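# Open the coffee maker lid fully and leave it

## Task

Swing the coffee maker's lid open as far as it will go, and have it stay open once the robot lets go.

## Robot and tools

Robot: two arms on a table, left_arm (with a left hand) and right_arm (with a right hand; the left hand is its mirror image). Base poses in the scene frame: left_arm at (-0.017, +0.328, 0) m, quat_wxyz (+1.000, 0, 0, +0.006); right_arm at (-0.050, -0.348, 0) m, quat_wxyz (+1.000, 0, 0, -0.006). A camera stand sits behind the arms.

Frames. Scene frame: origin at table-top height, halfway between the nominal bases; +x reaches out over the table, +z points up, left_arm is on the +y side (this is not the same as left or right in an image). Fixed cameras and the table use the scene frame. Each arm reports its hand pose, velocities and target in its own base frame. Motion offsets are expressed in the axes of that arm's current Hand target.

Hand point axes (right hand): +z runs along the straightened fingers toward the tips; +y points out of the palm face; +x crosses the palm away from the thumb. On the left hand +x points toward the thumb instead. The palm face lies at y = -0.062 m. Straight fingertips end about 0.139 m past the knuckles, which sit at z = -0.017 m. A rigid mast on the palm side of the wrist (x +0.05 to +0.10, z -0.16 to -0.11, out to y = +0.06 m) can collide with things. Fingertips carry rubber caps; the rest of the hand is hard plastic.

execute_actions(actions, cameras). actions is a list of actions run one after another. Each action lasts 0.5 s and is a table of 1 to 15 rows, one per 1/30 s control step. If fewer than 15 rows are given, the last row is repeated. Every row has 48 numbers, each in [-1, 1], covering both arms even when one is idle:
- 1-6: left_arm dx, dy, dz, rx, ry, rz.
- 7-22: left hand motor goals.
- 23-24: left current_limit, speed.
- 25-30: right_arm dx, dy, dz, rx, ry, rz.
- 31-46: right hand motor goals.
- 47-48: right current_limit, speed.
The six pose numbers are an offset, not a pose: they give the target relative to the Hand target at the start of that action, in that target's axes. Every row in the action is measured from that same starting target, not from the previous row. Scale: 1.0 equals 0.6 m for dx, dy, dz and 180 degrees for the rotation vector rx, ry, rz. Sending the same offset in a later action moves the arm further again. All zeros re-requests the current target.

Hand motor order (16 per hand): index_mcp, index_abd, index_pip, index_dip, middle_mcp, middle_abd, middle_pip, middle_dip, ring_mcp, ring_abd, ring_pip, ring_dip, thumb_cmc, thumb_axl, thumb_mcp, thumb_ipl. These are absolute goal angles, scaled between each hinge's stops. Format below is (angle at +1, angle at -1; value when straight), in degrees:
- Finger _mcp (-18, +128; +0.75), bends at the knuckle toward the palm going toward -1.
- Finger _abd (-60, +60; +0.00), sideways swing.
- Finger _pip (-29, +108; +0.58).
- Finger _dip (-21, +117; +0.70).
- thumb_cmc (-20, +120; +0.71), brings the thumb in front of the palm going toward -1.
- thumb_axl (-27, +140; +0.68), rotates the thumb about its own line.
- thumb_mcp (-69, +109; +0.23).
- thumb_ipl (-77, +108; +0.17).
A 0 is a real goal, not 'no change'. To keep a hand as it is, resend its hand_goal, hand_current_limit and hand_speed.

current_limit maps -1..+1 to 0..550 mA, with a floor of 11 mA; well below 0 a finger may not lift itself. speed maps to (speed + 1) / 2 of 8.5 rad/s. Initial values are +0.4 and -0.6, and whatever was last sent stays in force.

cameras: a list of names (cam_head_left, cam_head_right, cam_high), ["all"], or []. If it is omitted or null, you get all images for an empty actions list and none otherwise. An unknown name invalidates the call. Sending an empty actions list is a pure look.

zoom_image(camera, region): camera is cam_head_left, cam_head_right or cam_high, and must appear in the newest images. region is [x0, y0, x1, y1] in pixels, with the origin at the top-left of the 504x504 image; the box may be at most 504 by 504.

finished_scene(scene=1) ends the scene permanently. The lid must remain open with no help from the robot.

Results: end_effector_position (m) and end_effector_quat_wxyz in each arm's base frame, which may be off by a few cm. Hand target is the last commanded pose after clipping; the next offsets start from it. The hand often stops short or sags below the target, especially at full reach or when loaded. If so, send the missing distance as a fresh offset, or aim higher. Per motor: hand_goal, hand_measured, hand_current_ma (positive pushes toward -1) and hand_state (moving, goal, blocked or overload). Joint velocities may read "within noise". Joint torques include the arm's own weight; numbers 3 and 4 wrap at ±28 N m.

Control behaviour: each step, the commanded orientation is limited to 40 degrees from the measured one, and position takes priority over orientation. Very small moves may not start at all. To end a push against something, command the target back beyond the current hand position. When the wrist is near the first joint's axis, a small hand move can swing the whole arm.

Things to avoid:
- Slamming the lid, hard pushes, or hitting heavy or fixed objects.
- Letting go of a part while it is still moving, or dropping anything.
- Letting anything fall off the table.
- Contact between the two arms or hands.
- A finger motor at 495 mA or more for 5 s, which shuts it down for 10 s.
- Long stretched-out holds or pushing toward unreachable poses: these heat motors. A MOTOR HOT line appears at 85 °C; at 100 °C the arm falls (OVER-TEMPERATURE FAULT).
The scene keeps running while you think, and objects may occasionally be nudged.

Each tool is called after "Emit:" as name([rows], argument=value, ...), one row to a line, values as JSON.

## Session

Emit:
execute_actions(actions=[])

Scene clock: 0.00 s.
left_arm: end_effector_position=(+0.4664, +0.2010, +0.2049) hand_goal=(+0.754, +0.000, +0.576, +0.696, +0.754, +0.000, +0.576, +0.696, +0.754, +0.000, +0.576, +0.696, +0.714, +0.678, +0.226, +0.168) hand_measured=(+0.754, +0.000, +0.576, +0.696, +0.754, +0.000, +0.576, +0.696, +0.754, +0.000, +0.576, +0.696, +0.714, +0.678, +0.226, +0.168) hand_current_ma=(+0, +0, +0, +0, +0, +0, +0, +0, +0, +0, +0, +0, +0, +0, +0, +0) hand_state=(goal, goal, goal, goal, goal, goal, goal, goal, goal, goal, goal, goal, goal, goal, goal, goal) hand_current_limit=0.40 hand_speed=-0.60 end_effector_quat_wxyz=(-0.074, +0.614, +0.614, +0.490) | right_arm: end_effector_position=(+0.2241, +0.3012, +0.1707) hand_goal=(+0.754, +0.000, +0.576, +0.696, +0.754, +0.000, +0.576, +0.696, +0.754, +0.000, +0.576, +0.696, +0.714, +0.678, +0.226, +0.168) hand_measured=(+0.754, +0.000, +0.576, +0.696, +0.754, +0.000, +0.576, +0.696, +0.754, +0.000, +0.576, +0.696, +0.714, +0.678, +0.226, +0.168) hand_current_ma=(+0, +0, +0, +0, +0, +0, +0, +0, +0, +0, +0, +0, +0, +0, +0, +0) hand_state=(goal, goal, goal, goal, goal, goal, goal, goal, goal, goal, goal, goal, goal, goal, goal, goal) hand_current_limit=0.40 hand_speed=-0.60 end_effector_quat_wxyz=(+0.041, +0.491, +0.870, +0.017)
Joint positions: left_arm=[0.267 1.236 0.583 0.008 -0.563 0.555] | right_arm=[1.151 1.161 0.911 -1.294 0.085 0.608]
Joint velocities: within noise
Joint torques (N m): no reading
Heat: left arm: hottest wrist roll 31 °C; right arm: hottest elbow 32 °C.
Hand target: left_arm +0.4718, +0.2034, +0.2145; -0.070, +0.607, +0.615, +0.499 | right_arm +0.2292, +0.3118, +0.1862; +0.041, +0.490, +0.870, +0.038

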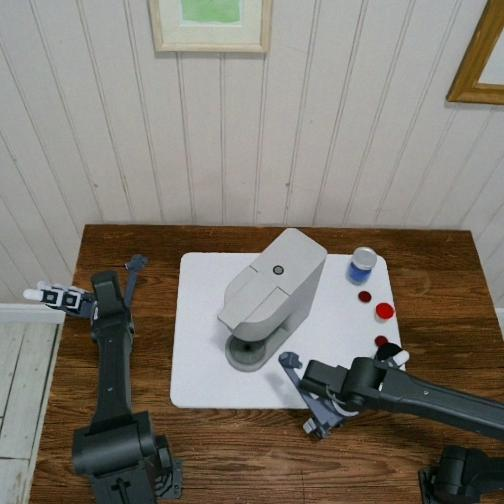

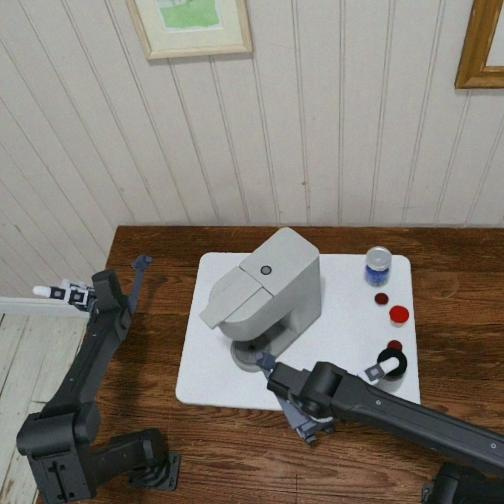

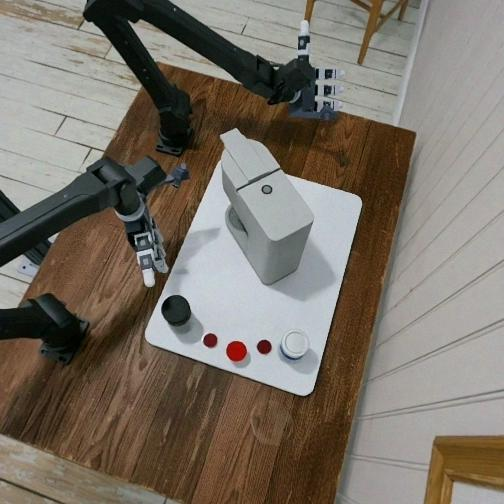

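Emit:
zoom_image(camera="cam_head_left", region=[170, 210, 350, 390])

Emit:
zoom_image(camera="cam_head_right", region=[170, 210, 350, 390])

Emit:
zoom_image(camera="cam_high", region=[190, 110, 340, 300])

Scaled by 2.800 from the camera's 504x504 image, which has a finer 720x720 frame.

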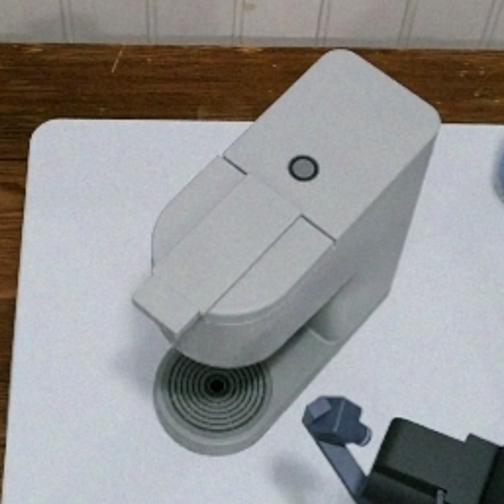

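Scaled by 2.800 from the camera's 504x504 image, which has a finer 720x720 frame.

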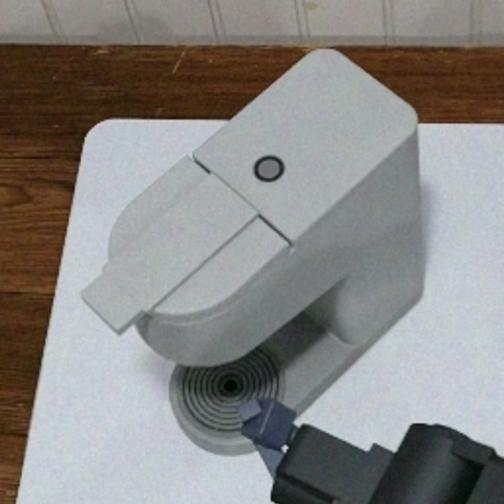

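Scaled by 2.653 from the camera's 504x504 image, which has a finer 720x720 frame.

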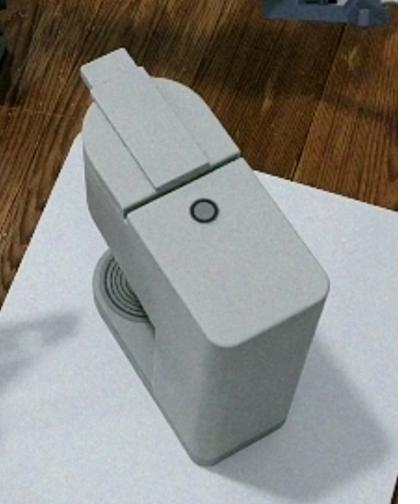

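Emit:
execute_actions([
  [[0,0,0,0,0,0,0.754,0,0.576,0.696,0.754,0,0.576,0.696,0.754,0,0.576,0.696,0.714,0.678,0.226,0.168,0.4,-0.6,0.0623,0.0492,-0.0253,-0.0919,0.0259,-0.0201,0.754,0,0.576,0.696,0.754,0,0.576,0.696,0.754,0,0.576,0.696,0.714,0.678,0.226,0.168,0.4,-0.6]],
  [[0,0,0,0,0,0,0.754,0,0.576,0.696,0.754,0,0.576,0.696,0.754,0,0.576,0.696,0.714,0.678,0.226,0.168,0.4,-0.6,0.0623,0.0492,-0.0253,-0.0919,0.0259,-0.0201,0.754,0,0.576,0.696,0.754,0,0.576,0.696,0.754,0,0.576,0.696,0.714,0.678,0.226,0.168,0.4,-0.6]],
  [[0,0,0,0,0,0,0.754,0,0.576,0.696,0.754,0,0.576,0.696,0.754,0,0.576,0.696,0.714,0.678,0.226,0.168,0.4,-0.6,0.0623,0.0492,-0.0253,-0.0919,0.0259,-0.0201,0.754,0,0.576,0.696,0.754,0,0.576,0.696,0.754,0,0.576,0.696,0.714,0.678,0.226,0.168,0.4,-0.6]],
], cameras=["all"])

Scene clock: 214.03 s.
left_arm: end_effector_position=(+0.4664, +0.2010, +0.2049) hand_goal=(+0.754, +0.000, +0.576, +0.696, +0.754, +0.000, +0.576, +0.696, +0.754, +0.000, +0.576, +0.696, +0.714, +0.678, +0.226, +0.168) hand_measured=(+0.756, +0.000, +0.576, +0.696, +0.756, +0.000, +0.576, +0.696, +0.756, +0.000, +0.576, +0.696, +0.716, +0.678, +0.226, +0.168) hand_current_ma=(+3, +0, +1, +0, +4, +0, +1, +0, +3, +0, +1, +0, +5, -1, +0, -1) hand_state=(goal, goal, goal, goal, goal, goal, goal, goal, goal, goal, goal, goal, goal, goal, goal, goal) hand_current_limit=0.40 hand_speed=-0.60 end_effector_quat_wxyz=(-0.074, +0.614, +0.614, +0.490) | right_arm: end_effector_position=(+0.2140, +0.4304, +0.2535) hand_goal=(+0.754, +0.000, +0.576, +0.696, +0.754, +0.000, +0.576, +0.696, +0.754, +0.000, +0.576, +0.696, +0.714, +0.678, +0.226, +0.168) hand_measured=(+0.758, +0.000, +0.576, +0.696, +0.760, +0.000, +0.576, +0.696, +0.758, +0.000, +0.576, +0.696, +0.718, +0.678, +0.224, +0.168) hand_current_ma=(+1, +0, +0, +0, +1, +0, +0, +0, +1, +0, +0, +0, +1, +0, +0, +0) hand_state=(goal, goal, goal, goal, goal, goal, goal, goal, goal, goal, goal, goal, goal, goal, goal, goal) hand_current_limit=0.40 hand_speed=-0.60 end_effector_quat_wxyz=(+0.138, +0.345, +0.818, +0.439)
Joint positions: left_arm=[0.267 1.236 0.583 0.008 -0.563 0.555] | right_arm=[1.353 1.103 0.652 -0.224 0.392 0.392]
Joint torques (N m): left_arm=[0.38 -6.89 9.63 2.44 -0.47 -0.08] | right_arm=[-0.5 -7.18 9.66 3.36 0.41 -0.18]
Heat: left arm: hottest elbow 32 °C; right arm: hottest elbow 38 °C.
Hand target: left_arm +0.4718, +0.2034, +0.2145; -0.070, +0.607, +0.615, +0.499 | right_arm +0.2158, +0.4361, +0.2626; +0.142, +0.338, +0.814, +0.452
Off the commanded pose: left_arm 0.011 m, 1 deg | right_arm 0.011 m, 2 deg.

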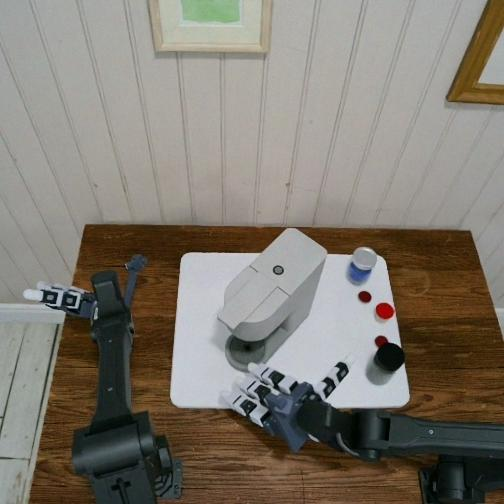

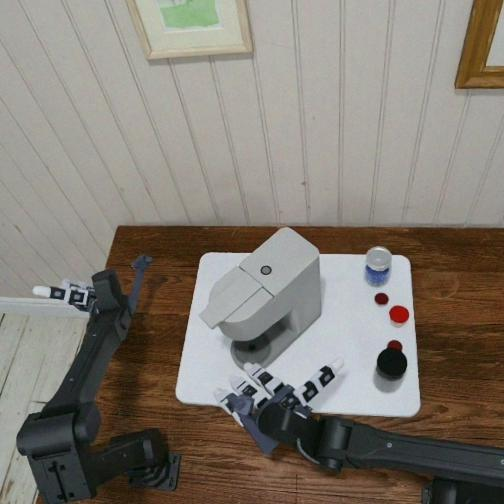

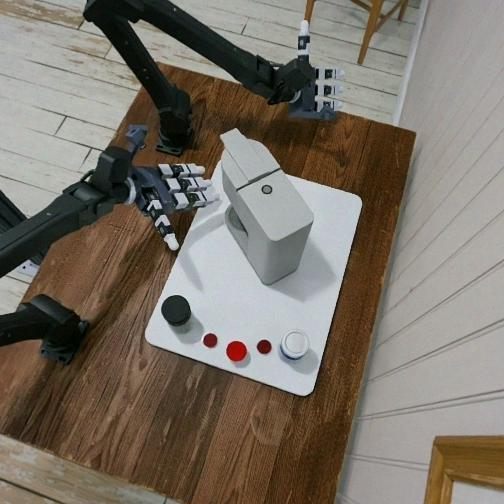

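Emit:
execute_actions([
  [[0,0,0,0,0,0,0.754,0,0.576,0.696,0.754,0,0.576,0.696,0.754,0,0.576,0.696,0.714,0.678,0.226,0.168,0.4,-0.6,0.0721,0.1012,-0.015,-0.0931,0.0085,-0.0151,0.754,0,0.576,0.696,0.754,0,0.576,0.696,0.754,0,0.576,0.696,0.714,0.678,0.226,0.168,0.4,-0.6]],
  [[0,0,0,0,0,0,0.754,0,0.576,0.696,0.754,0,0.576,0.696,0.754,0,0.576,0.696,0.714,0.678,0.226,0.168,0.4,-0.6,0.0721,0.1012,-0.015,-0.0931,0.0085,-0.0151,0.754,0,0.576,0.696,0.754,0,0.576,0.696,0.754,0,0.576,0.696,0.714,0.678,0.226,0.168,0.4,-0.6]],
], cameras=["all"])

Scene clock: 260.50 s.
left_arm: end_effector_position=(+0.4664, +0.2010, +0.2049) hand_goal=(+0.754, +0.000, +0.576, +0.696, +0.754, +0.000, +0.576, +0.696, +0.754, +0.000, +0.576, +0.696, +0.714, +0.678, +0.226, +0.168) hand_measured=(+0.756, +0.000, +0.576, +0.696, +0.756, +0.000, +0.576, +0.696, +0.756, +0.000, +0.576, +0.696, +0.716, +0.678, +0.226, +0.168) hand_current_ma=(+3, +0, +1, +0, +4, +0, +1, +0, +3, +0, +1, +0, +5, -1, +0, -1) hand_state=(goal, goal, goal, goal, goal, goal, goal, goal, goal, goal, goal, goal, goal, goal, goal, goal) hand_current_limit=0.40 hand_speed=-0.60 end_effector_quat_wxyz=(-0.074, +0.614, +0.614, +0.490) | right_arm: end_effector_position=(+0.1762, +0.5050, +0.3486) hand_goal=(+0.754, +0.000, +0.576, +0.696, +0.754, +0.000, +0.576, +0.696, +0.754, +0.000, +0.576, +0.696, +0.714, +0.678, +0.226, +0.168) hand_measured=(+0.764, +0.000, +0.576, +0.696, +0.764, +0.000, +0.576, +0.696, +0.764, +0.000, +0.576, +0.696, +0.720, +0.678, +0.224, +0.168) hand_current_ma=(+2, +0, +0, +0, +2, +0, +0, +0, +2, +0, +0, +0, +1, +0, +0, +0) hand_state=(goal, goal, goal, goal, goal, goal, goal, goal, goal, goal, goal, goal, goal, goal, goal, goal) hand_current_limit=0.40 hand_speed=-0.60 end_effector_quat_wxyz=(+0.229, +0.233, +0.694, +0.641)
Joint positions: left_arm=[0.267 1.236 0.583 0.008 -0.563 0.555] | right_arm=[1.444 1.346 0.691 0.571 0.539 0.023]
Joint torques (N m): left_arm=[0.5 -6.89 9.65 2.4 -0.46 -0.09] | right_arm=[-0.73 -9.47 12.53 3.59 0.05 -0.22]
Heat: left arm: hottest elbow 32 °C; right arm: hottest elbow 38 °C.
Hand target: left_arm +0.4718, +0.2034, +0.2145; -0.070, +0.607, +0.615, +0.499 | right_arm +0.1796, +0.5148, +0.3836; +0.233, +0.232, +0.667, +0.668
Off the commanded pose: left_arm 0.011 m, 1 deg | right_arm 0.036 m, 4 deg.

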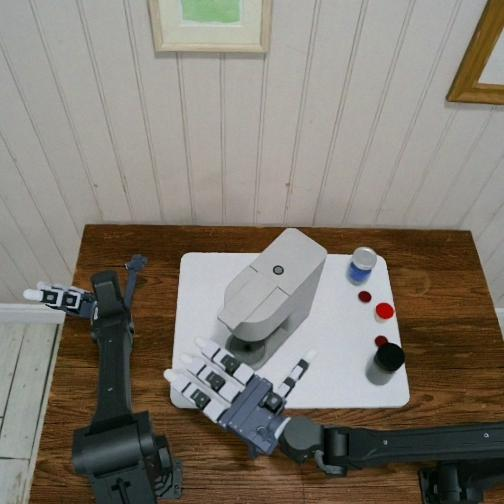

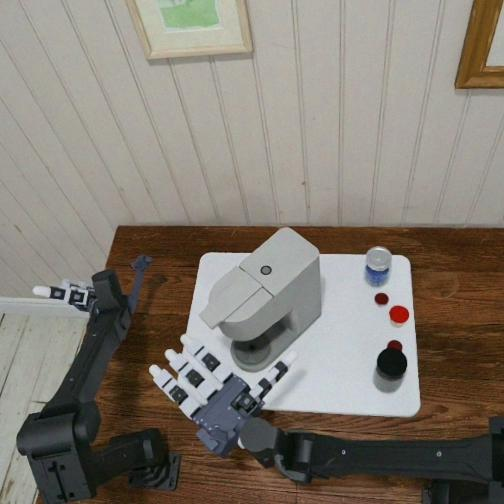

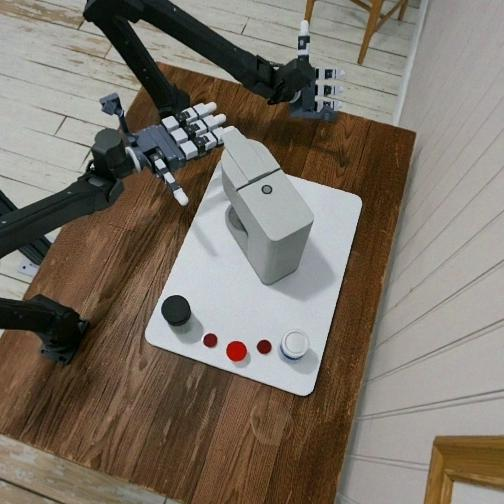

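Emit:
zoom_image(camera="cam_head_left", region=[160, 270, 320, 430])

Emit:
zoom_image(camera="cam_head_right", region=[150, 270, 310, 430])

Emit:
zoom_image(camera="cam_high", region=[130, 80, 290, 240])

Scaled by 3.150 from the camera's 504x504 image, which has a finer 720x720 frame.

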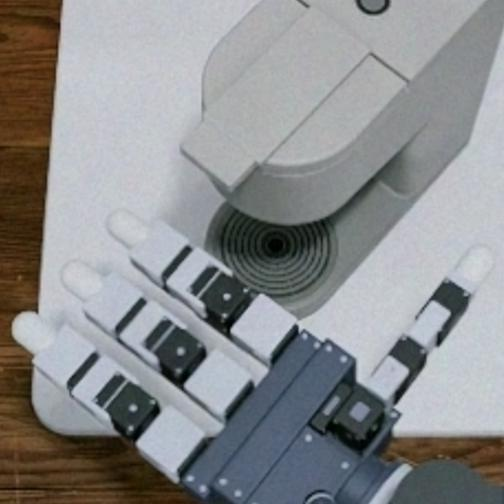

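Scaled by 3.150 from the camera's 504x504 image, which has a finer 720x720 frame.

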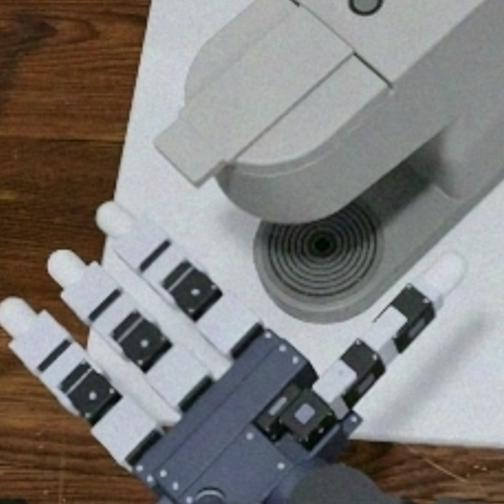

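Scaled by 3.150 from the camera's 504x504 image, which has a finer 720x720 frame.

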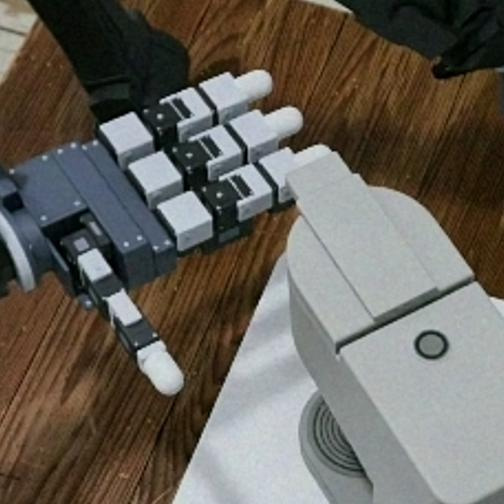

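Emit:
execute_actions([
  [[0,0,0,0,0,0,0.754,0,0.576,0.696,0.754,0,0.576,0.696,0.754,0,0.576,0.696,0.714,0.678,0.226,0.168,0.4,-0.6,-0.05,-0.015,0,-0.01,0,0,0.754,0,0.576,0.696,0.754,0,0.576,0.696,0.754,0,0.576,0.696,0.714,0.678,0.226,0.168,0.6,-0.6]],
  [[0,0,0,0,0,0,0.754,0,0.576,0.696,0.754,0,0.576,0.696,0.754,0,0.576,0.696,0.714,0.678,0.226,0.168,0.4,-0.6,-0.05,-0.005,0,-0.005,0,0,0.754,0,0.576,0.696,0.754,0,0.576,0.696,0.754,0,0.576,0.696,0.714,0.678,0.226,0.168,0.6,-0.6]],
], cameras=["all"])

Emit:
zoom_image(camera="cam_head_left", region=[180, 250, 320, 390])

Emit:
zoom_image(camera="cam_head_right", region=[160, 250, 300, 390])

Emit:
zoom_image(camera="cam_high", region=[150, 80, 310, 240])

Scene clock: 328.97 s.
left_arm: end_effector_position=(+0.4664, +0.2010, +0.2049) hand_goal=(+0.754, +0.000, +0.576, +0.696, +0.754, +0.000, +0.576, +0.696, +0.754, +0.000, +0.576, +0.696, +0.714, +0.678, +0.226, +0.168) hand_measured=(+0.756, +0.000, +0.576, +0.696, +0.756, +0.000, +0.576, +0.696, +0.756, +0.000, +0.576, +0.696, +0.716, +0.678, +0.226, +0.168) hand_current_ma=(+3, +0, +1, +0, +4, +0, +1, +0, +3, +0, +1, +0, +5, -1, +0, -1) hand_state=(goal, goal, goal, goal, goal, goal, goal, goal, goal, goal, goal, goal, goal, goal, goal, goal) hand_current_limit=0.40 hand_speed=-0.60 end_effector_quat_wxyz=(-0.074, +0.614, +0.614, +0.490) | right_arm: end_effector_position=(+0.2250, +0.4815, +0.3562) hand_goal=(+0.754, +0.000, +0.576, +0.696, +0.754, +0.000, +0.576, +0.696, +0.754, +0.000, +0.576, +0.696, +0.714, +0.678, +0.226, +0.168) hand_measured=(+0.762, -0.004, +0.576, +0.696, +0.764, +0.000, +0.576, +0.696, +0.764, +0.000, +0.576, +0.696, +0.720, +0.678, +0.224, +0.168) hand_current_ma=(+2, +0, +0, +0, +2, +0, +0, +0, +2, +0, +0, +0, +1, +0, +0, +0) hand_state=(goal, goal, goal, goal, goal, goal, goal, goal, goal, goal, goal, goal, goal, goal, goal, goal) hand_current_limit=0.60 hand_speed=-0.60 end_effector_quat_wxyz=(+0.228, +0.230, +0.666, +0.672)
Joint positions: left_arm=[0.267 1.236 0.583 0.008 -0.563 0.555] | right_arm=[1.298 1.351 0.655 0.703 0.387 0.002]
Joint torques (N m): left_arm=[0.62 -7 9.68 2.54 -0.47 -0.07] | right_arm=[-1.32 -10.11 8.96 3.81 0.11 -0.19]
Heat: left arm: hottest elbow 33 °C; right arm: hottest elbow 40 °C.
Hand target: left_arm +0.4718, +0.2034, +0.2145; -0.070, +0.607, +0.615, +0.499 | right_arm +0.2266, +0.4777, +0.3715; +0.238, +0.226, +0.652, +0.684
Off the commanded pose: left_arm 0.011 m, 1 deg | right_arm 0.016 m, 3 deg.

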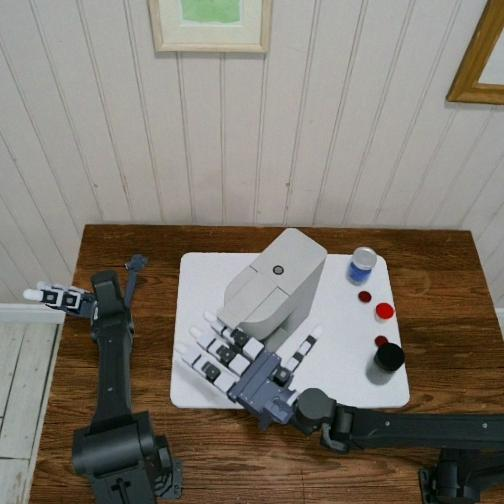

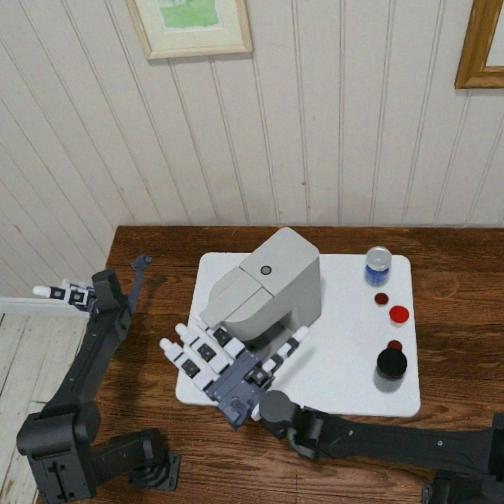

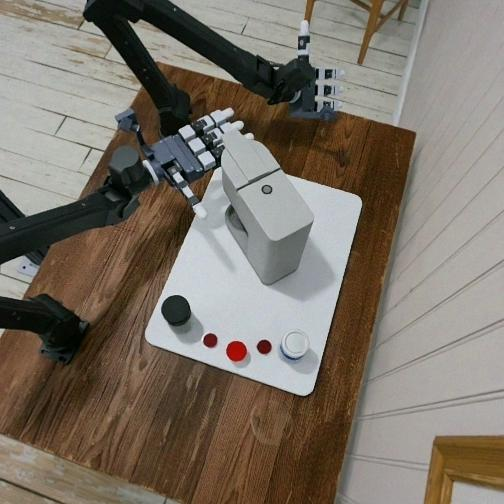

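Scaled by 3.600 from the camera's 504x504 image, which has a finer 720x720 frame.

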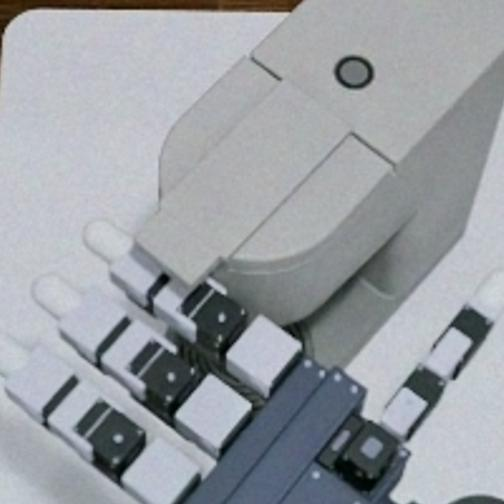

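Scaled by 3.600 from the camera's 504x504 image, which has a finer 720x720 frame.

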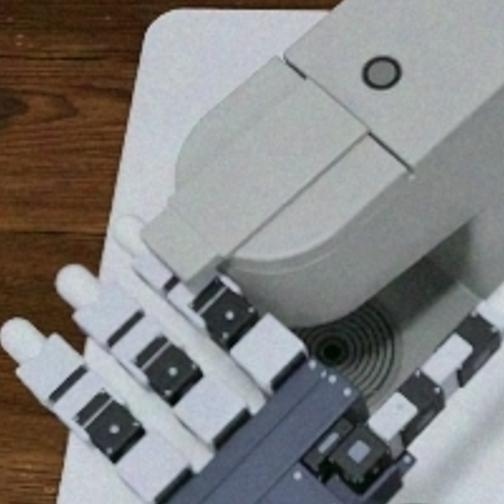

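Scaled by 3.150 from the camera's 504x504 image, which has a finer 720x720 frame.

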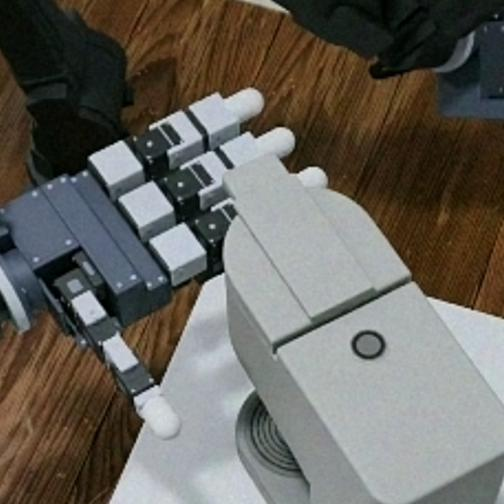

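Emit:
execute_actions([
  [[0,0,0,0,0,0,0.754,0,0.576,0.696,0.754,0,0.576,0.696,0.754,0,0.576,0.696,0.714,0.678,0.226,0.168,0.4,-0.6,0,0.045,0,0,0,0,0.754,0,0.576,0.696,0.754,0,0.576,0.696,0.754,0,0.576,0.696,0.714,0.678,0.226,0.168,0.8,-0.6]],
  [[0,0,0,0,0,0,0.754,0,0.576,0.696,0.754,0,0.576,0.696,0.754,0,0.576,0.696,0.714,0.678,0.226,0.168,0.4,-0.6,0,0.045,0,0,0,0,0.754,0,0.576,0.696,0.754,0,0.576,0.696,0.754,0,0.576,0.696,0.714,0.678,0.226,0.168,0.8,-0.6]],
], cameras=["all"])

Emit:
zoom_image(camera="cam_head_left", region=[180, 250, 320, 390])

Emit:
zoom_image(camera="cam_high", region=[150, 80, 310, 240])

Scene clock: 361.17 s.
left_arm: end_effector_position=(+0.4664, +0.2010, +0.2049) hand_goal=(+0.754, +0.000, +0.576, +0.696, +0.754, +0.000, +0.576, +0.696, +0.754, +0.000, +0.576, +0.696, +0.714, +0.678, +0.226, +0.168) hand_measured=(+0.756, +0.000, +0.576, +0.696, +0.756, +0.000, +0.576, +0.696, +0.756, +0.000, +0.576, +0.696, +0.716, +0.678, +0.226, +0.168) hand_current_ma=(+3, +0, +1, +0, +4, +0, +1, +0, +3, +0, +1, +0, +5, -1, +0, -1) hand_state=(goal, goal, goal, goal, goal, goal, goal, goal, goal, goal, goal, goal, goal, goal, goal, goal) hand_current_limit=0.40 hand_speed=-0.60 end_effector_quat_wxyz=(-0.074, +0.614, +0.614, +0.490) | right_arm: end_effector_position=(+0.2211, +0.4722, +0.3853) hand_goal=(+0.754, +0.000, +0.576, +0.696, +0.754, +0.000, +0.576, +0.696, +0.754, +0.000, +0.576, +0.696, +0.714, +0.678, +0.226, +0.168) hand_measured=(+0.768, -0.018, +0.580, +0.696, +0.764, +0.000, +0.576, +0.696, +0.764, +0.000, +0.576, +0.696, +0.720, +0.678, +0.224, +0.168) hand_current_ma=(+5, -5, +0, +0, +2, +0, +0, +0, +2, +0, +0, +0, +1, +0, +0, +0) hand_state=(goal, goal, goal, goal, goal, goal, goal, goal, goal, goal, goal, goal, goal, goal, goal, goal) hand_current_limit=0.80 hand_speed=-0.60 end_effector_quat_wxyz=(+0.227, +0.227, +0.676, +0.663)
Joint positions: left_arm=[0.267 1.236 0.583 0.008 -0.563 0.555] | right_arm=[1.299 1.244 0.673 0.553 0.381 0]
Joint torques (N m): left_arm=[0.5 -6.71 9.65 2.5 -0.47 -0.08] | right_arm=[-0.85 -9.99 13.2 2.19 0.44 -0.14]
Heat: left arm: hottest elbow 33 °C; right arm: hottest elbow 41 °C.
Hand target: left_arm +0.4718, +0.2034, +0.2145; -0.070, +0.607, +0.615, +0.499 | right_arm +0.2251, +0.4756, +0.4256; +0.238, +0.226, +0.651, +0.684
Off the commanded pose: left_arm 0.011 m, 1 deg | right_arm 0.041 m, 4 deg.

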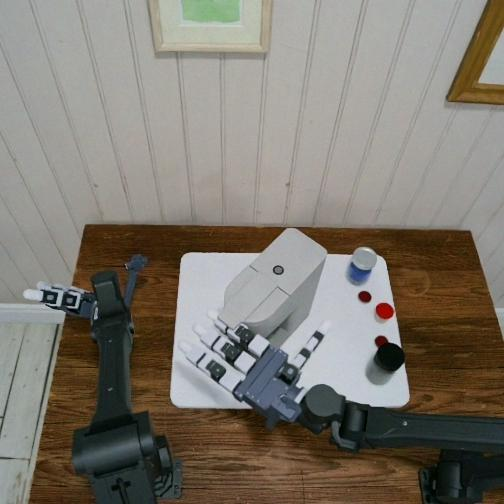

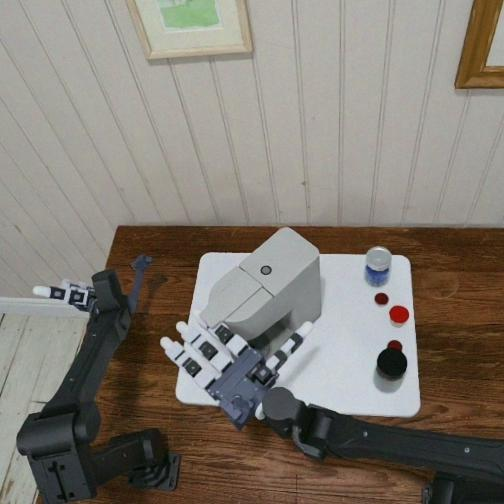

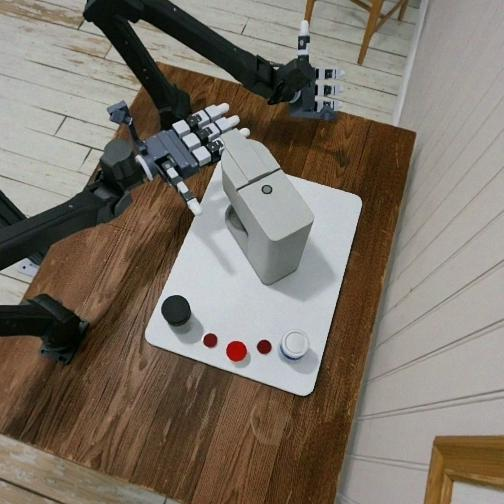

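Scaled by 3.600 from the camera's 504x504 image, which has a finer 720x720 frame.

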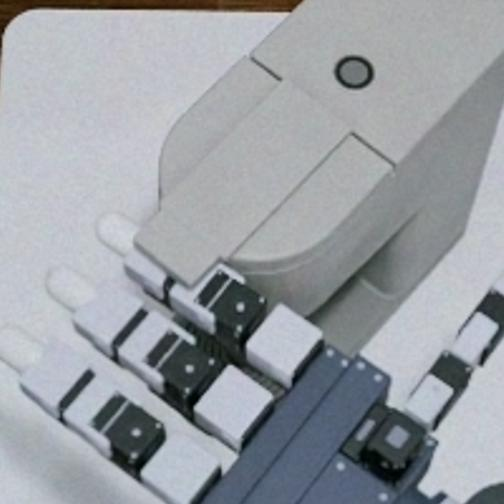

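Scaled by 3.150 from the camera's 504x504 image, which has a finer 720x720 frame.

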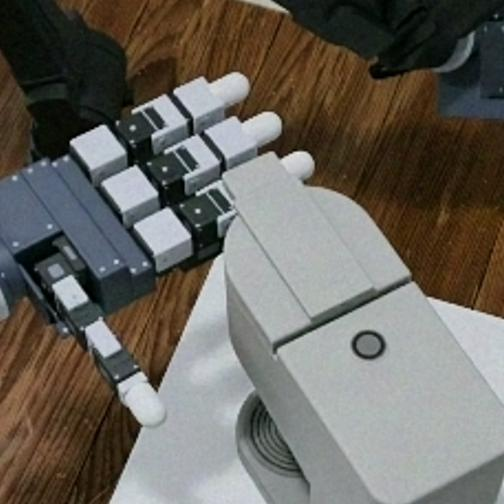

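Emit:
execute_actions([
  [[0,0,0,0,0,0,0.754,0,0.576,0.696,0.754,0,0.576,0.696,0.754,0,0.576,0.696,0.714,0.678,0.226,0.168,0.4,-0.6,0,0.03,0,0,0,0,0.754,0,0.576,0.696,0.754,0,0.576,0.696,0.754,0,0.576,0.696,0.714,0.678,0.226,0.168,0.8,-0.6]],
  [[0,0,0,0,0,0,0.754,0,0.576,0.696,0.754,0,0.576,0.696,0.754,0,0.576,0.696,0.714,0.678,0.226,0.168,0.4,-0.6,0,0.03,0,0,0,0,0.754,0,0.576,0.696,0.754,0,0.576,0.696,0.754,0,0.576,0.696,0.714,0.678,0.226,0.168,0.8,-0.6]],
], cameras=["cam_head_left","cam_high"])

Emit:
zoom_image(camera="cam_head_left", region=[180, 250, 320, 390])

Emit:
zoom_image(camera="cam_high", region=[150, 80, 310, 240])

Scene clock: 374.43 s.
left_arm: end_effector_position=(+0.4664, +0.2010, +0.2049) hand_goal=(+0.754, +0.000, +0.576, +0.696, +0.754, +0.000, +0.576, +0.696, +0.754, +0.000, +0.576, +0.696, +0.714, +0.678, +0.226, +0.168) hand_measured=(+0.756, +0.000, +0.576, +0.696, +0.756, +0.000, +0.576, +0.696, +0.756, +0.000, +0.576, +0.696, +0.716, +0.678, +0.226, +0.168) hand_current_ma=(+3, +0, +1, +0, +4, +0, +1, +0, +3, +0, +1, +0, +5, -1, +0, -1) hand_state=(goal, goal, goal, goal, goal, goal, goal, goal, goal, goal, goal, goal, goal, goal, goal, goal) hand_current_limit=0.40 hand_speed=-0.60 end_effector_quat_wxyz=(-0.074, +0.614, +0.614, +0.490) | right_arm: end_effector_position=(+0.2218, +0.4719, +0.4157) hand_goal=(+0.754, +0.000, +0.576, +0.696, +0.754, +0.000, +0.576, +0.696, +0.754, +0.000, +0.576, +0.696, +0.714, +0.678, +0.226, +0.168) hand_measured=(+0.774, -0.004, +0.580, +0.696, +0.764, +0.000, +0.576, +0.696, +0.764, +0.000, +0.576, +0.696, +0.720, +0.678, +0.224, +0.168) hand_current_ma=(+8, +0, +0, +0, +2, +0, +0, +0, +2, +0, +0, +0, +1, +0, +0, +0) hand_state=(goal, goal, goal, goal, goal, goal, goal, goal, goal, goal, goal, goal, goal, goal, goal, goal) hand_current_limit=0.80 hand_speed=-0.60 end_effector_quat_wxyz=(+0.229, +0.229, +0.678, +0.660)
Joint positions: left_arm=[0.267 1.236 0.583 0.008 -0.563 0.555] | right_arm=[1.299 1.189 0.727 0.436 0.388 0]
Joint torques (N m): left_arm=[0.5 -7 9.63 2.5 -0.47 -0.08] | right_arm=[-0.32 -9.23 14.02 2.39 0.27 -0.2]
Heat: left arm: hottest elbow 33 °C; right arm: hottest elbow 42 °C.
Hand target: left_arm +0.4718, +0.2034, +0.2145; -0.070, +0.607, +0.615, +0.499 | right_arm +0.2239, +0.4743, +0.4613; +0.238, +0.226, +0.652, +0.684
Off the commanded pose: left_arm 0.011 m, 1 deg | right_arm 0.046 m, 4 deg.
Images, in order (width x height): cam_head_left 504x504, cam_high 504x504.

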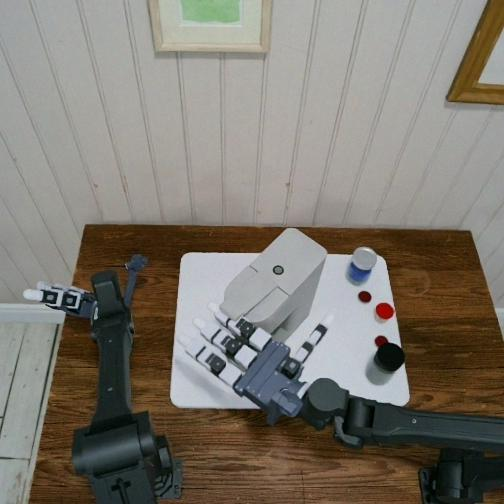

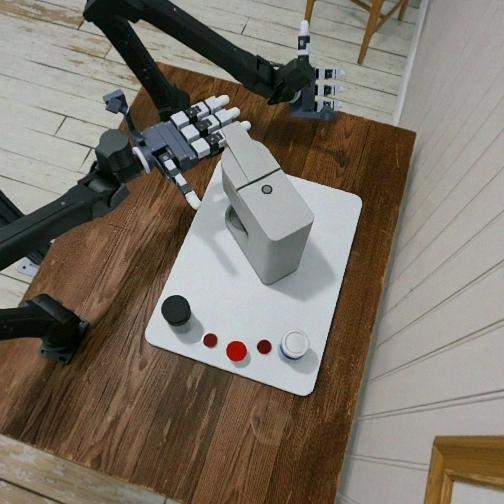

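Scaled by 3.600 from the camera's 504x504 image, which has a finer 720x720 frame.

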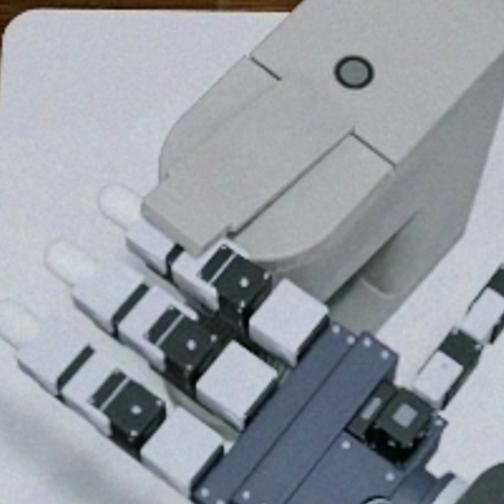

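Scaled by 3.150 from the camera's 504x504 image, which has a finer 720x720 frame.

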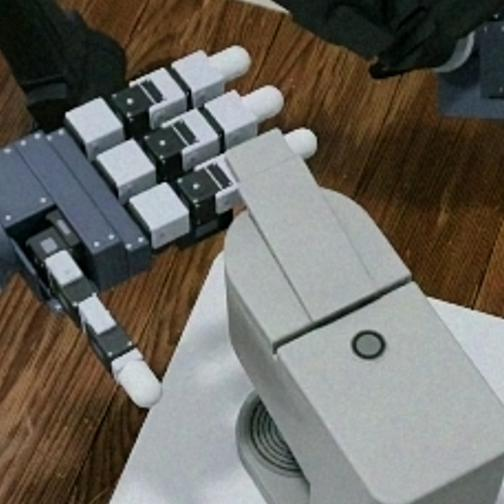

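Emit:
execute_actions([
  [[0,0,0,0,0,0,0.754,0,0.576,0.696,0.754,0,0.576,0.696,0.754,0,0.576,0.696,0.714,0.678,0.226,0.168,0.4,-0.6,-0.008,0.045,0,0,0,0,0.754,0,0.576,0.696,0.754,0,0.576,0.696,0.754,0,0.576,0.696,0.714,0.678,0.226,0.168,0.8,-0.6]],
  [[0,0,0,0,0,0,0.754,0,0.576,0.696,0.754,0,0.576,0.696,0.754,0,0.576,0.696,0.714,0.678,0.226,0.168,0.4,-0.6,-0.02,0.045,0,0,0,0,0.754,0,0.576,0.696,0.754,0,0.576,0.696,0.754,0,0.576,0.696,0.714,0.678,0.226,0.168,0.8,-0.6]],
  [[0,0,0,0,0,0,0.754,0,0.576,0.696,0.754,0,0.576,0.696,0.754,0,0.576,0.696,0.714,0.678,0.226,0.168,0.4,-0.6,-0.035,0.04,0,0,0,0,0.754,0,0.576,0.696,0.754,0,0.576,0.696,0.754,0,0.576,0.696,0.714,0.678,0.226,0.168,0.8,-0.6]],
], cameras=["cam_head_left","cam_high"])

Emit:
zoom_image(camera="cam_head_left", region=[180, 230, 320, 370])

Emit:
zoom_image(camera="cam_high", region=[150, 80, 310, 240])

Scene clock: 396.20 s.
left_arm: end_effector_position=(+0.4664, +0.2010, +0.2049) hand_goal=(+0.754, +0.000, +0.576, +0.696, +0.754, +0.000, +0.576, +0.696, +0.754, +0.000, +0.576, +0.696, +0.714, +0.678, +0.226, +0.168) hand_measured=(+0.756, +0.000, +0.576, +0.696, +0.756, +0.000, +0.576, +0.696, +0.756, +0.000, +0.576, +0.696, +0.716, +0.678, +0.226, +0.168) hand_current_ma=(+3, +0, +1, +0, +4, +0, +1, +0, +3, +0, +1, +0, +5, -1, +0, -1) hand_state=(goal, goal, goal, goal, goal, goal, goal, goal, goal, goal, goal, goal, goal, goal, goal, goal) hand_current_limit=0.40 hand_speed=-0.60 end_effector_quat_wxyz=(-0.074, +0.614, +0.614, +0.490) | right_arm: end_effector_position=(+0.2468, +0.4509, +0.4902) hand_goal=(+0.754, +0.000, +0.576, +0.696, +0.754, +0.000, +0.576, +0.696, +0.754, +0.000, +0.576, +0.696, +0.714, +0.678, +0.226, +0.168) hand_measured=(+0.774, -0.004, +0.580, +0.696, +0.764, +0.000, +0.576, +0.696, +0.764, +0.000, +0.576, +0.696, +0.720, +0.678, +0.224, +0.168) hand_current_ma=(+9, +0, +0, +0, +2, +0, +0, +0, +2, +0, +0, +0, +1, +0, +0, +0) hand_state=(goal, goal, goal, goal, goal, goal, goal, goal, goal, goal, goal, goal, goal, goal, goal, goal) hand_current_limit=0.80 hand_speed=-0.60 end_effector_quat_wxyz=(+0.227, +0.228, +0.679, +0.659)
Joint positions: left_arm=[0.267 1.236 0.583 0.008 -0.563 0.555] | right_arm=[1.213 1.072 0.851 0.192 0.298 0]
Joint torques (N m): left_arm=[0.56 -7 9.65 2.44 -0.46 -0.07] | right_arm=[-1.03 -8.35 15.17 2.48 0.1 -0.11]
Heat: left arm: hottest elbow 33 °C; right arm: hottest elbow 45 °C.
Hand target: left_arm +0.4718, +0.2034, +0.2145; -0.070, +0.607, +0.615, +0.499 | right_arm +0.2512, +0.4479, +0.5395; +0.238, +0.226, +0.651, +0.684
Off the commanded pose: left_arm 0.011 m, 1 deg | right_arm 0.050 m, 4 deg.
Images, in order (width x height): cam_head_left 504x504, cam_high 504x504.

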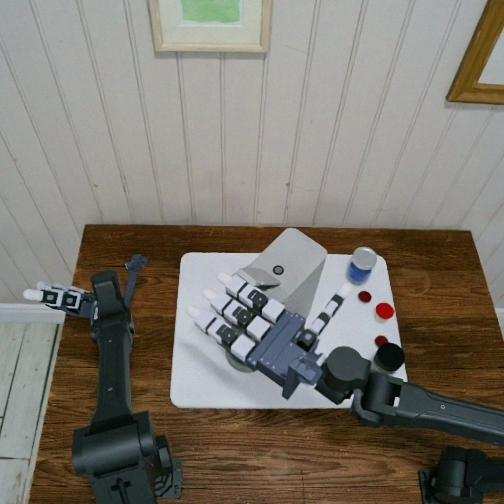

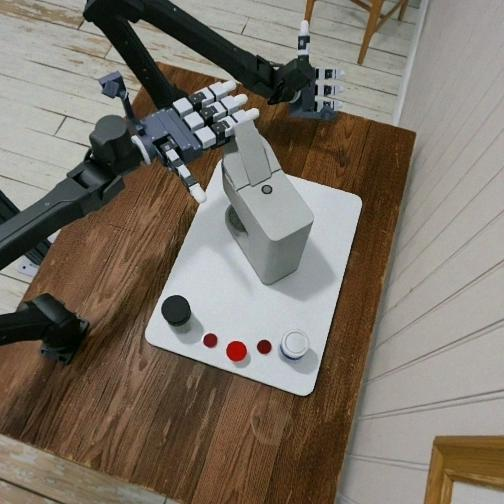

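Scaled by 3.600 from the camera's 504x504 image, which has a finer 720x720 frame.

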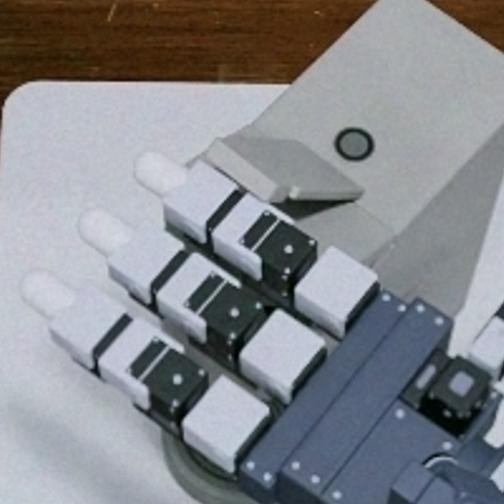

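Scaled by 3.150 from the camera's 504x504 image, which has a finer 720x720 frame.

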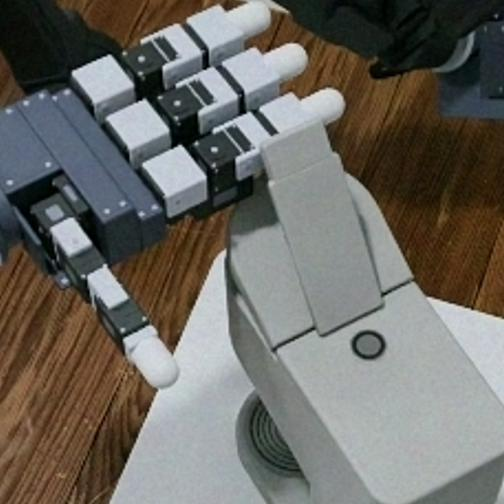

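Emit:
execute_actions([
  [[0,0,0,0,0,0,0.754,0,0.576,0.696,0.754,0,0.576,0.696,0.754,0,0.576,0.696,0.714,0.678,0.226,0.168,0.4,-0.6,-0.05,0.03,0,0,0,0,0.754,0,0.576,0.696,0.754,0,0.576,0.696,0.754,0,0.576,0.696,0.714,0.678,0.226,0.168,0.8,-0.6]],
  [[0,0,0,0,0,0,0.754,0,0.576,0.696,0.754,0,0.576,0.696,0.754,0,0.576,0.696,0.714,0.678,0.226,0.168,0.4,-0.6,-0.055,0.01,0,0,0,0,0.754,0,0.576,0.696,0.754,0,0.576,0.696,0.754,0,0.576,0.696,0.714,0.678,0.226,0.168,0.8,-0.6]],
], cameras=["cam_head_left","cam_high"])

Emit:
zoom_image(camera="cam_head_left", region=[180, 210, 340, 370])

Emit:
zoom_image(camera="cam_high", region=[150, 80, 310, 240])

Scene clock: 410.50 s.
left_arm: end_effector_position=(+0.4664, +0.2010, +0.2049) hand_goal=(+0.754, +0.000, +0.576, +0.696, +0.754, +0.000, +0.576, +0.696, +0.754, +0.000, +0.576, +0.696, +0.714, +0.678, +0.226, +0.168) hand_measured=(+0.756, +0.000, +0.576, +0.696, +0.756, +0.000, +0.576, +0.696, +0.756, +0.000, +0.576, +0.696, +0.716, +0.678, +0.226, +0.168) hand_current_ma=(+3, +0, +1, +0, +4, +0, +1, +0, +3, +0, +1, +0, +5, -1, +0, -1) hand_state=(goal, goal, goal, goal, goal, goal, goal, goal, goal, goal, goal, goal, goal, goal, goal, goal) hand_current_limit=0.40 hand_speed=-0.60 end_effector_quat_wxyz=(-0.074, +0.614, +0.614, +0.490) | right_arm: end_effector_position=(+0.2966, +0.4137, +0.5179) hand_goal=(+0.754, +0.000, +0.576, +0.696, +0.754, +0.000, +0.576, +0.696, +0.754, +0.000, +0.576, +0.696, +0.714, +0.678, +0.226, +0.168) hand_measured=(+0.774, -0.004, +0.580, +0.696, +0.762, +0.000, +0.576, +0.696, +0.764, +0.000, +0.576, +0.696, +0.722, +0.678, +0.224, +0.168) hand_current_ma=(+9, +0, +0, +0, +1, +0, +0, +0, +2, +0, +0, +0, +1, +0, +0, +0) hand_state=(goal, goal, goal, goal, goal, goal, goal, goal, goal, goal, goal, goal, goal, goal, goal, goal) hand_current_limit=0.80 hand_speed=-0.60 end_effector_quat_wxyz=(+0.226, +0.230, +0.677, +0.662)
Joint positions: left_arm=[0.267 1.236 0.583 0.008 -0.563 0.555] | right_arm=[1.035 1.024 0.89 0.112 0.122 0]
Joint torques (N m): left_arm=[0.32 -7 9.65 2.47 -0.45 -0.1] | right_arm=[-1.03 -7.77 15.05 2.28 0.05 0]
Heat: left arm: hottest elbow 33 °C; right arm: hottest elbow 47 °C.
Hand target: left_arm +0.4718, +0.2034, +0.2145; -0.070, +0.607, +0.615, +0.499 | right_arm +0.2998, +0.4079, +0.5633; +0.238, +0.226, +0.651, +0.684
Off the commanded pose: left_arm 0.011 m, 1 deg | right_arm 0.046 m, 4 deg.
Images, in order (width x height): cam_head_left 504x504, cam_high 504x504.

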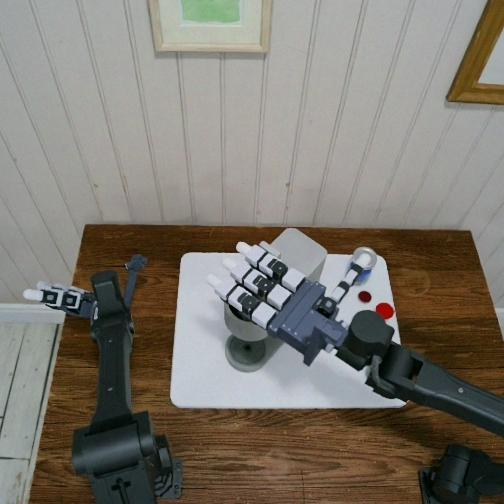

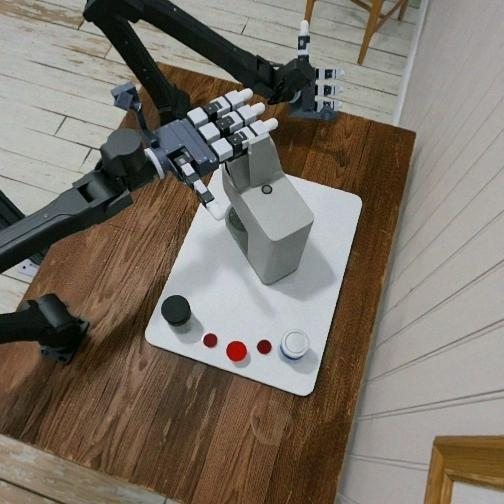

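Scaled by 3.150 from the camera's 504x504 image, which has a finer 720x720 frame.

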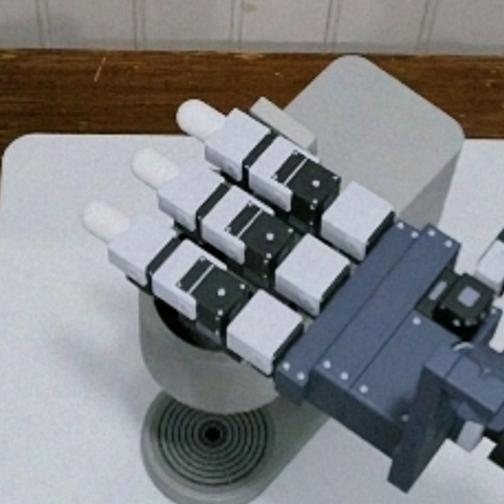

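Scaled by 3.150 from the camera's 504x504 image, which has a finer 720x720 frame.

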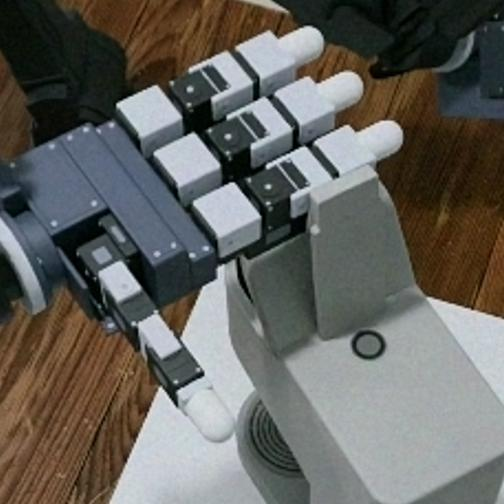

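Emit:
execute_actions([
  [[0,0,0,0,0,0,0.754,0,0.576,0.696,0.754,0,0.576,0.696,0.754,0,0.576,0.696,0.714,0.678,0.226,0.168,0.4,-0.6,-0.045,-0.01,0,0,0,0,0.754,0,0.576,0.696,0.754,0,0.576,0.696,0.754,0,0.576,0.696,0.714,0.678,0.226,0.168,0.8,-0.6]],
  [[0,0,0,0,0,0,0.754,0,0.576,0.696,0.754,0,0.576,0.696,0.754,0,0.576,0.696,0.714,0.678,0.226,0.168,0.4,-0.6,-0.045,-0.02,0,0,0,0,0.754,0,0.576,0.696,0.754,0,0.576,0.696,0.754,0,0.576,0.696,0.714,0.678,0.226,0.168,0.8,-0.6]],
], cameras=["cam_head_left","cam_high"])

Emit:
zoom_image(camera="cam_head_left", region=[180, 210, 340, 370])

Emit:
zoom_image(camera="cam_high", region=[150, 80, 310, 240])

Scene clock: 425.20 s.
left_arm: end_effector_position=(+0.4664, +0.2010, +0.2049) hand_goal=(+0.754, +0.000, +0.576, +0.696, +0.754, +0.000, +0.576, +0.696, +0.754, +0.000, +0.576, +0.696, +0.714, +0.678, +0.226, +0.168) hand_measured=(+0.756, +0.000, +0.576, +0.696, +0.756, +0.000, +0.576, +0.696, +0.756, +0.000, +0.576, +0.696, +0.716, +0.678, +0.226, +0.168) hand_current_ma=(+3, +0, +1, +0, +4, +0, +1, +0, +3, +0, +1, +0, +5, -1, +0, -1) hand_state=(goal, goal, goal, goal, goal, goal, goal, goal, goal, goal, goal, goal, goal, goal, goal, goal) hand_current_limit=0.40 hand_speed=-0.60 end_effector_quat_wxyz=(-0.074, +0.614, +0.614, +0.490) | right_arm: end_effector_position=(+0.3357, +0.3755, +0.5351) hand_goal=(+0.754, +0.000, +0.576, +0.696, +0.754, +0.000, +0.576, +0.696, +0.754, +0.000, +0.576, +0.696, +0.714, +0.678, +0.226, +0.168) hand_measured=(+0.774, -0.002, +0.580, +0.696, +0.746, +0.000, +0.576, +0.696, +0.764, +0.000, +0.576, +0.696, +0.722, +0.678, +0.224, +0.168) hand_current_ma=(+9, +0, +0, +0, -1, +0, +0, +0, +2, +0, +0, +0, +1, +0, +0, +0) hand_state=(goal, goal, goal, goal, goal, goal, goal, goal, goal, goal, goal, goal, goal, goal, goal, goal) hand_current_limit=0.80 hand_speed=-0.60 end_effector_quat_wxyz=(+0.232, +0.225, +0.660, +0.678)
Joint positions: left_arm=[0.267 1.236 0.583 0.008 -0.563 0.555] | right_arm=[0.874 1.01 0.895 0.143 -0.04 0]
Joint torques (N m): left_arm=[0.5 -6.89 9.68 2.55 -0.46 -0.09] | right_arm=[-1.44 -6.18 11.9 3 0.08 0.06]
Heat: left arm: hottest elbow 33 °C; right arm: hottest elbow 48 °C.
Hand target: left_arm +0.4718, +0.2034, +0.2145; -0.070, +0.607, +0.615, +0.499 | right_arm +0.3426, +0.3751, +0.5455; +0.238, +0.226, +0.651, +0.684
Off the commanded pose: left_arm 0.011 m, 1 deg | right_arm 0.013 m, 1 deg.
Images, in order (width x height): cam_head_left 504x504, cam_high 504x504.

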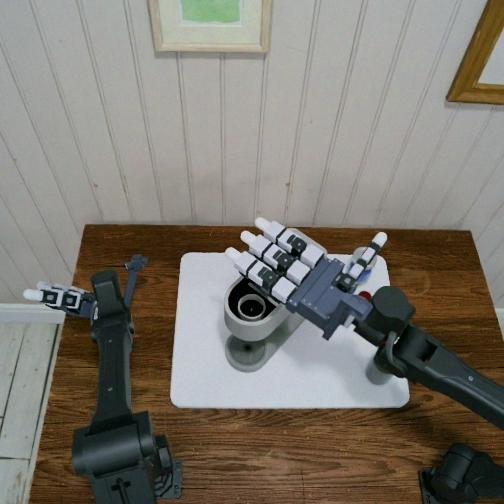

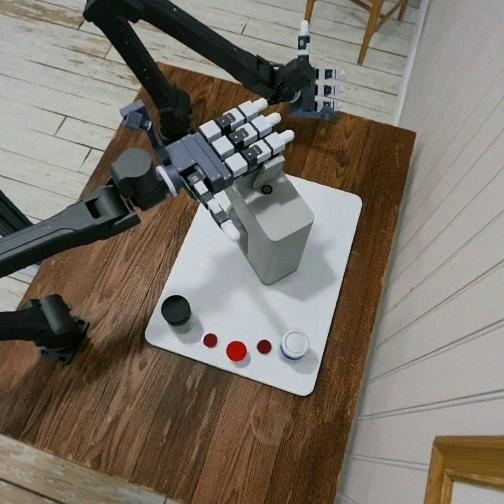

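Scaled by 3.150 from the camera's 504x504 image, which has a finer 720x720 frame.

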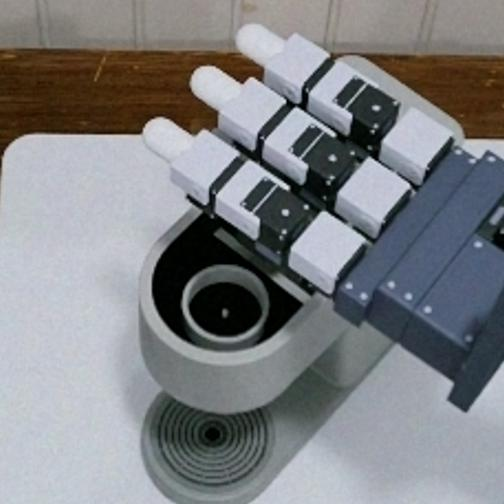

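Scaled by 3.150 from the camera's 504x504 image, which has a finer 720x720 frame.

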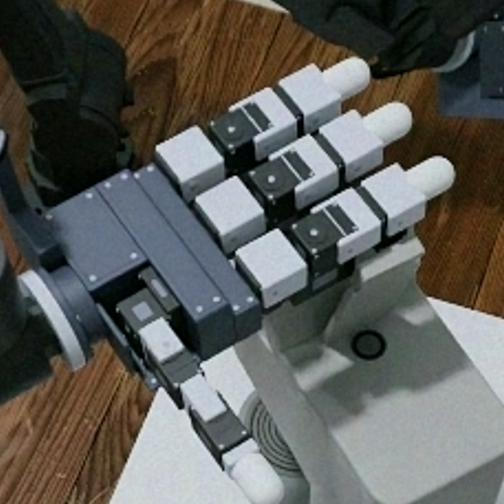

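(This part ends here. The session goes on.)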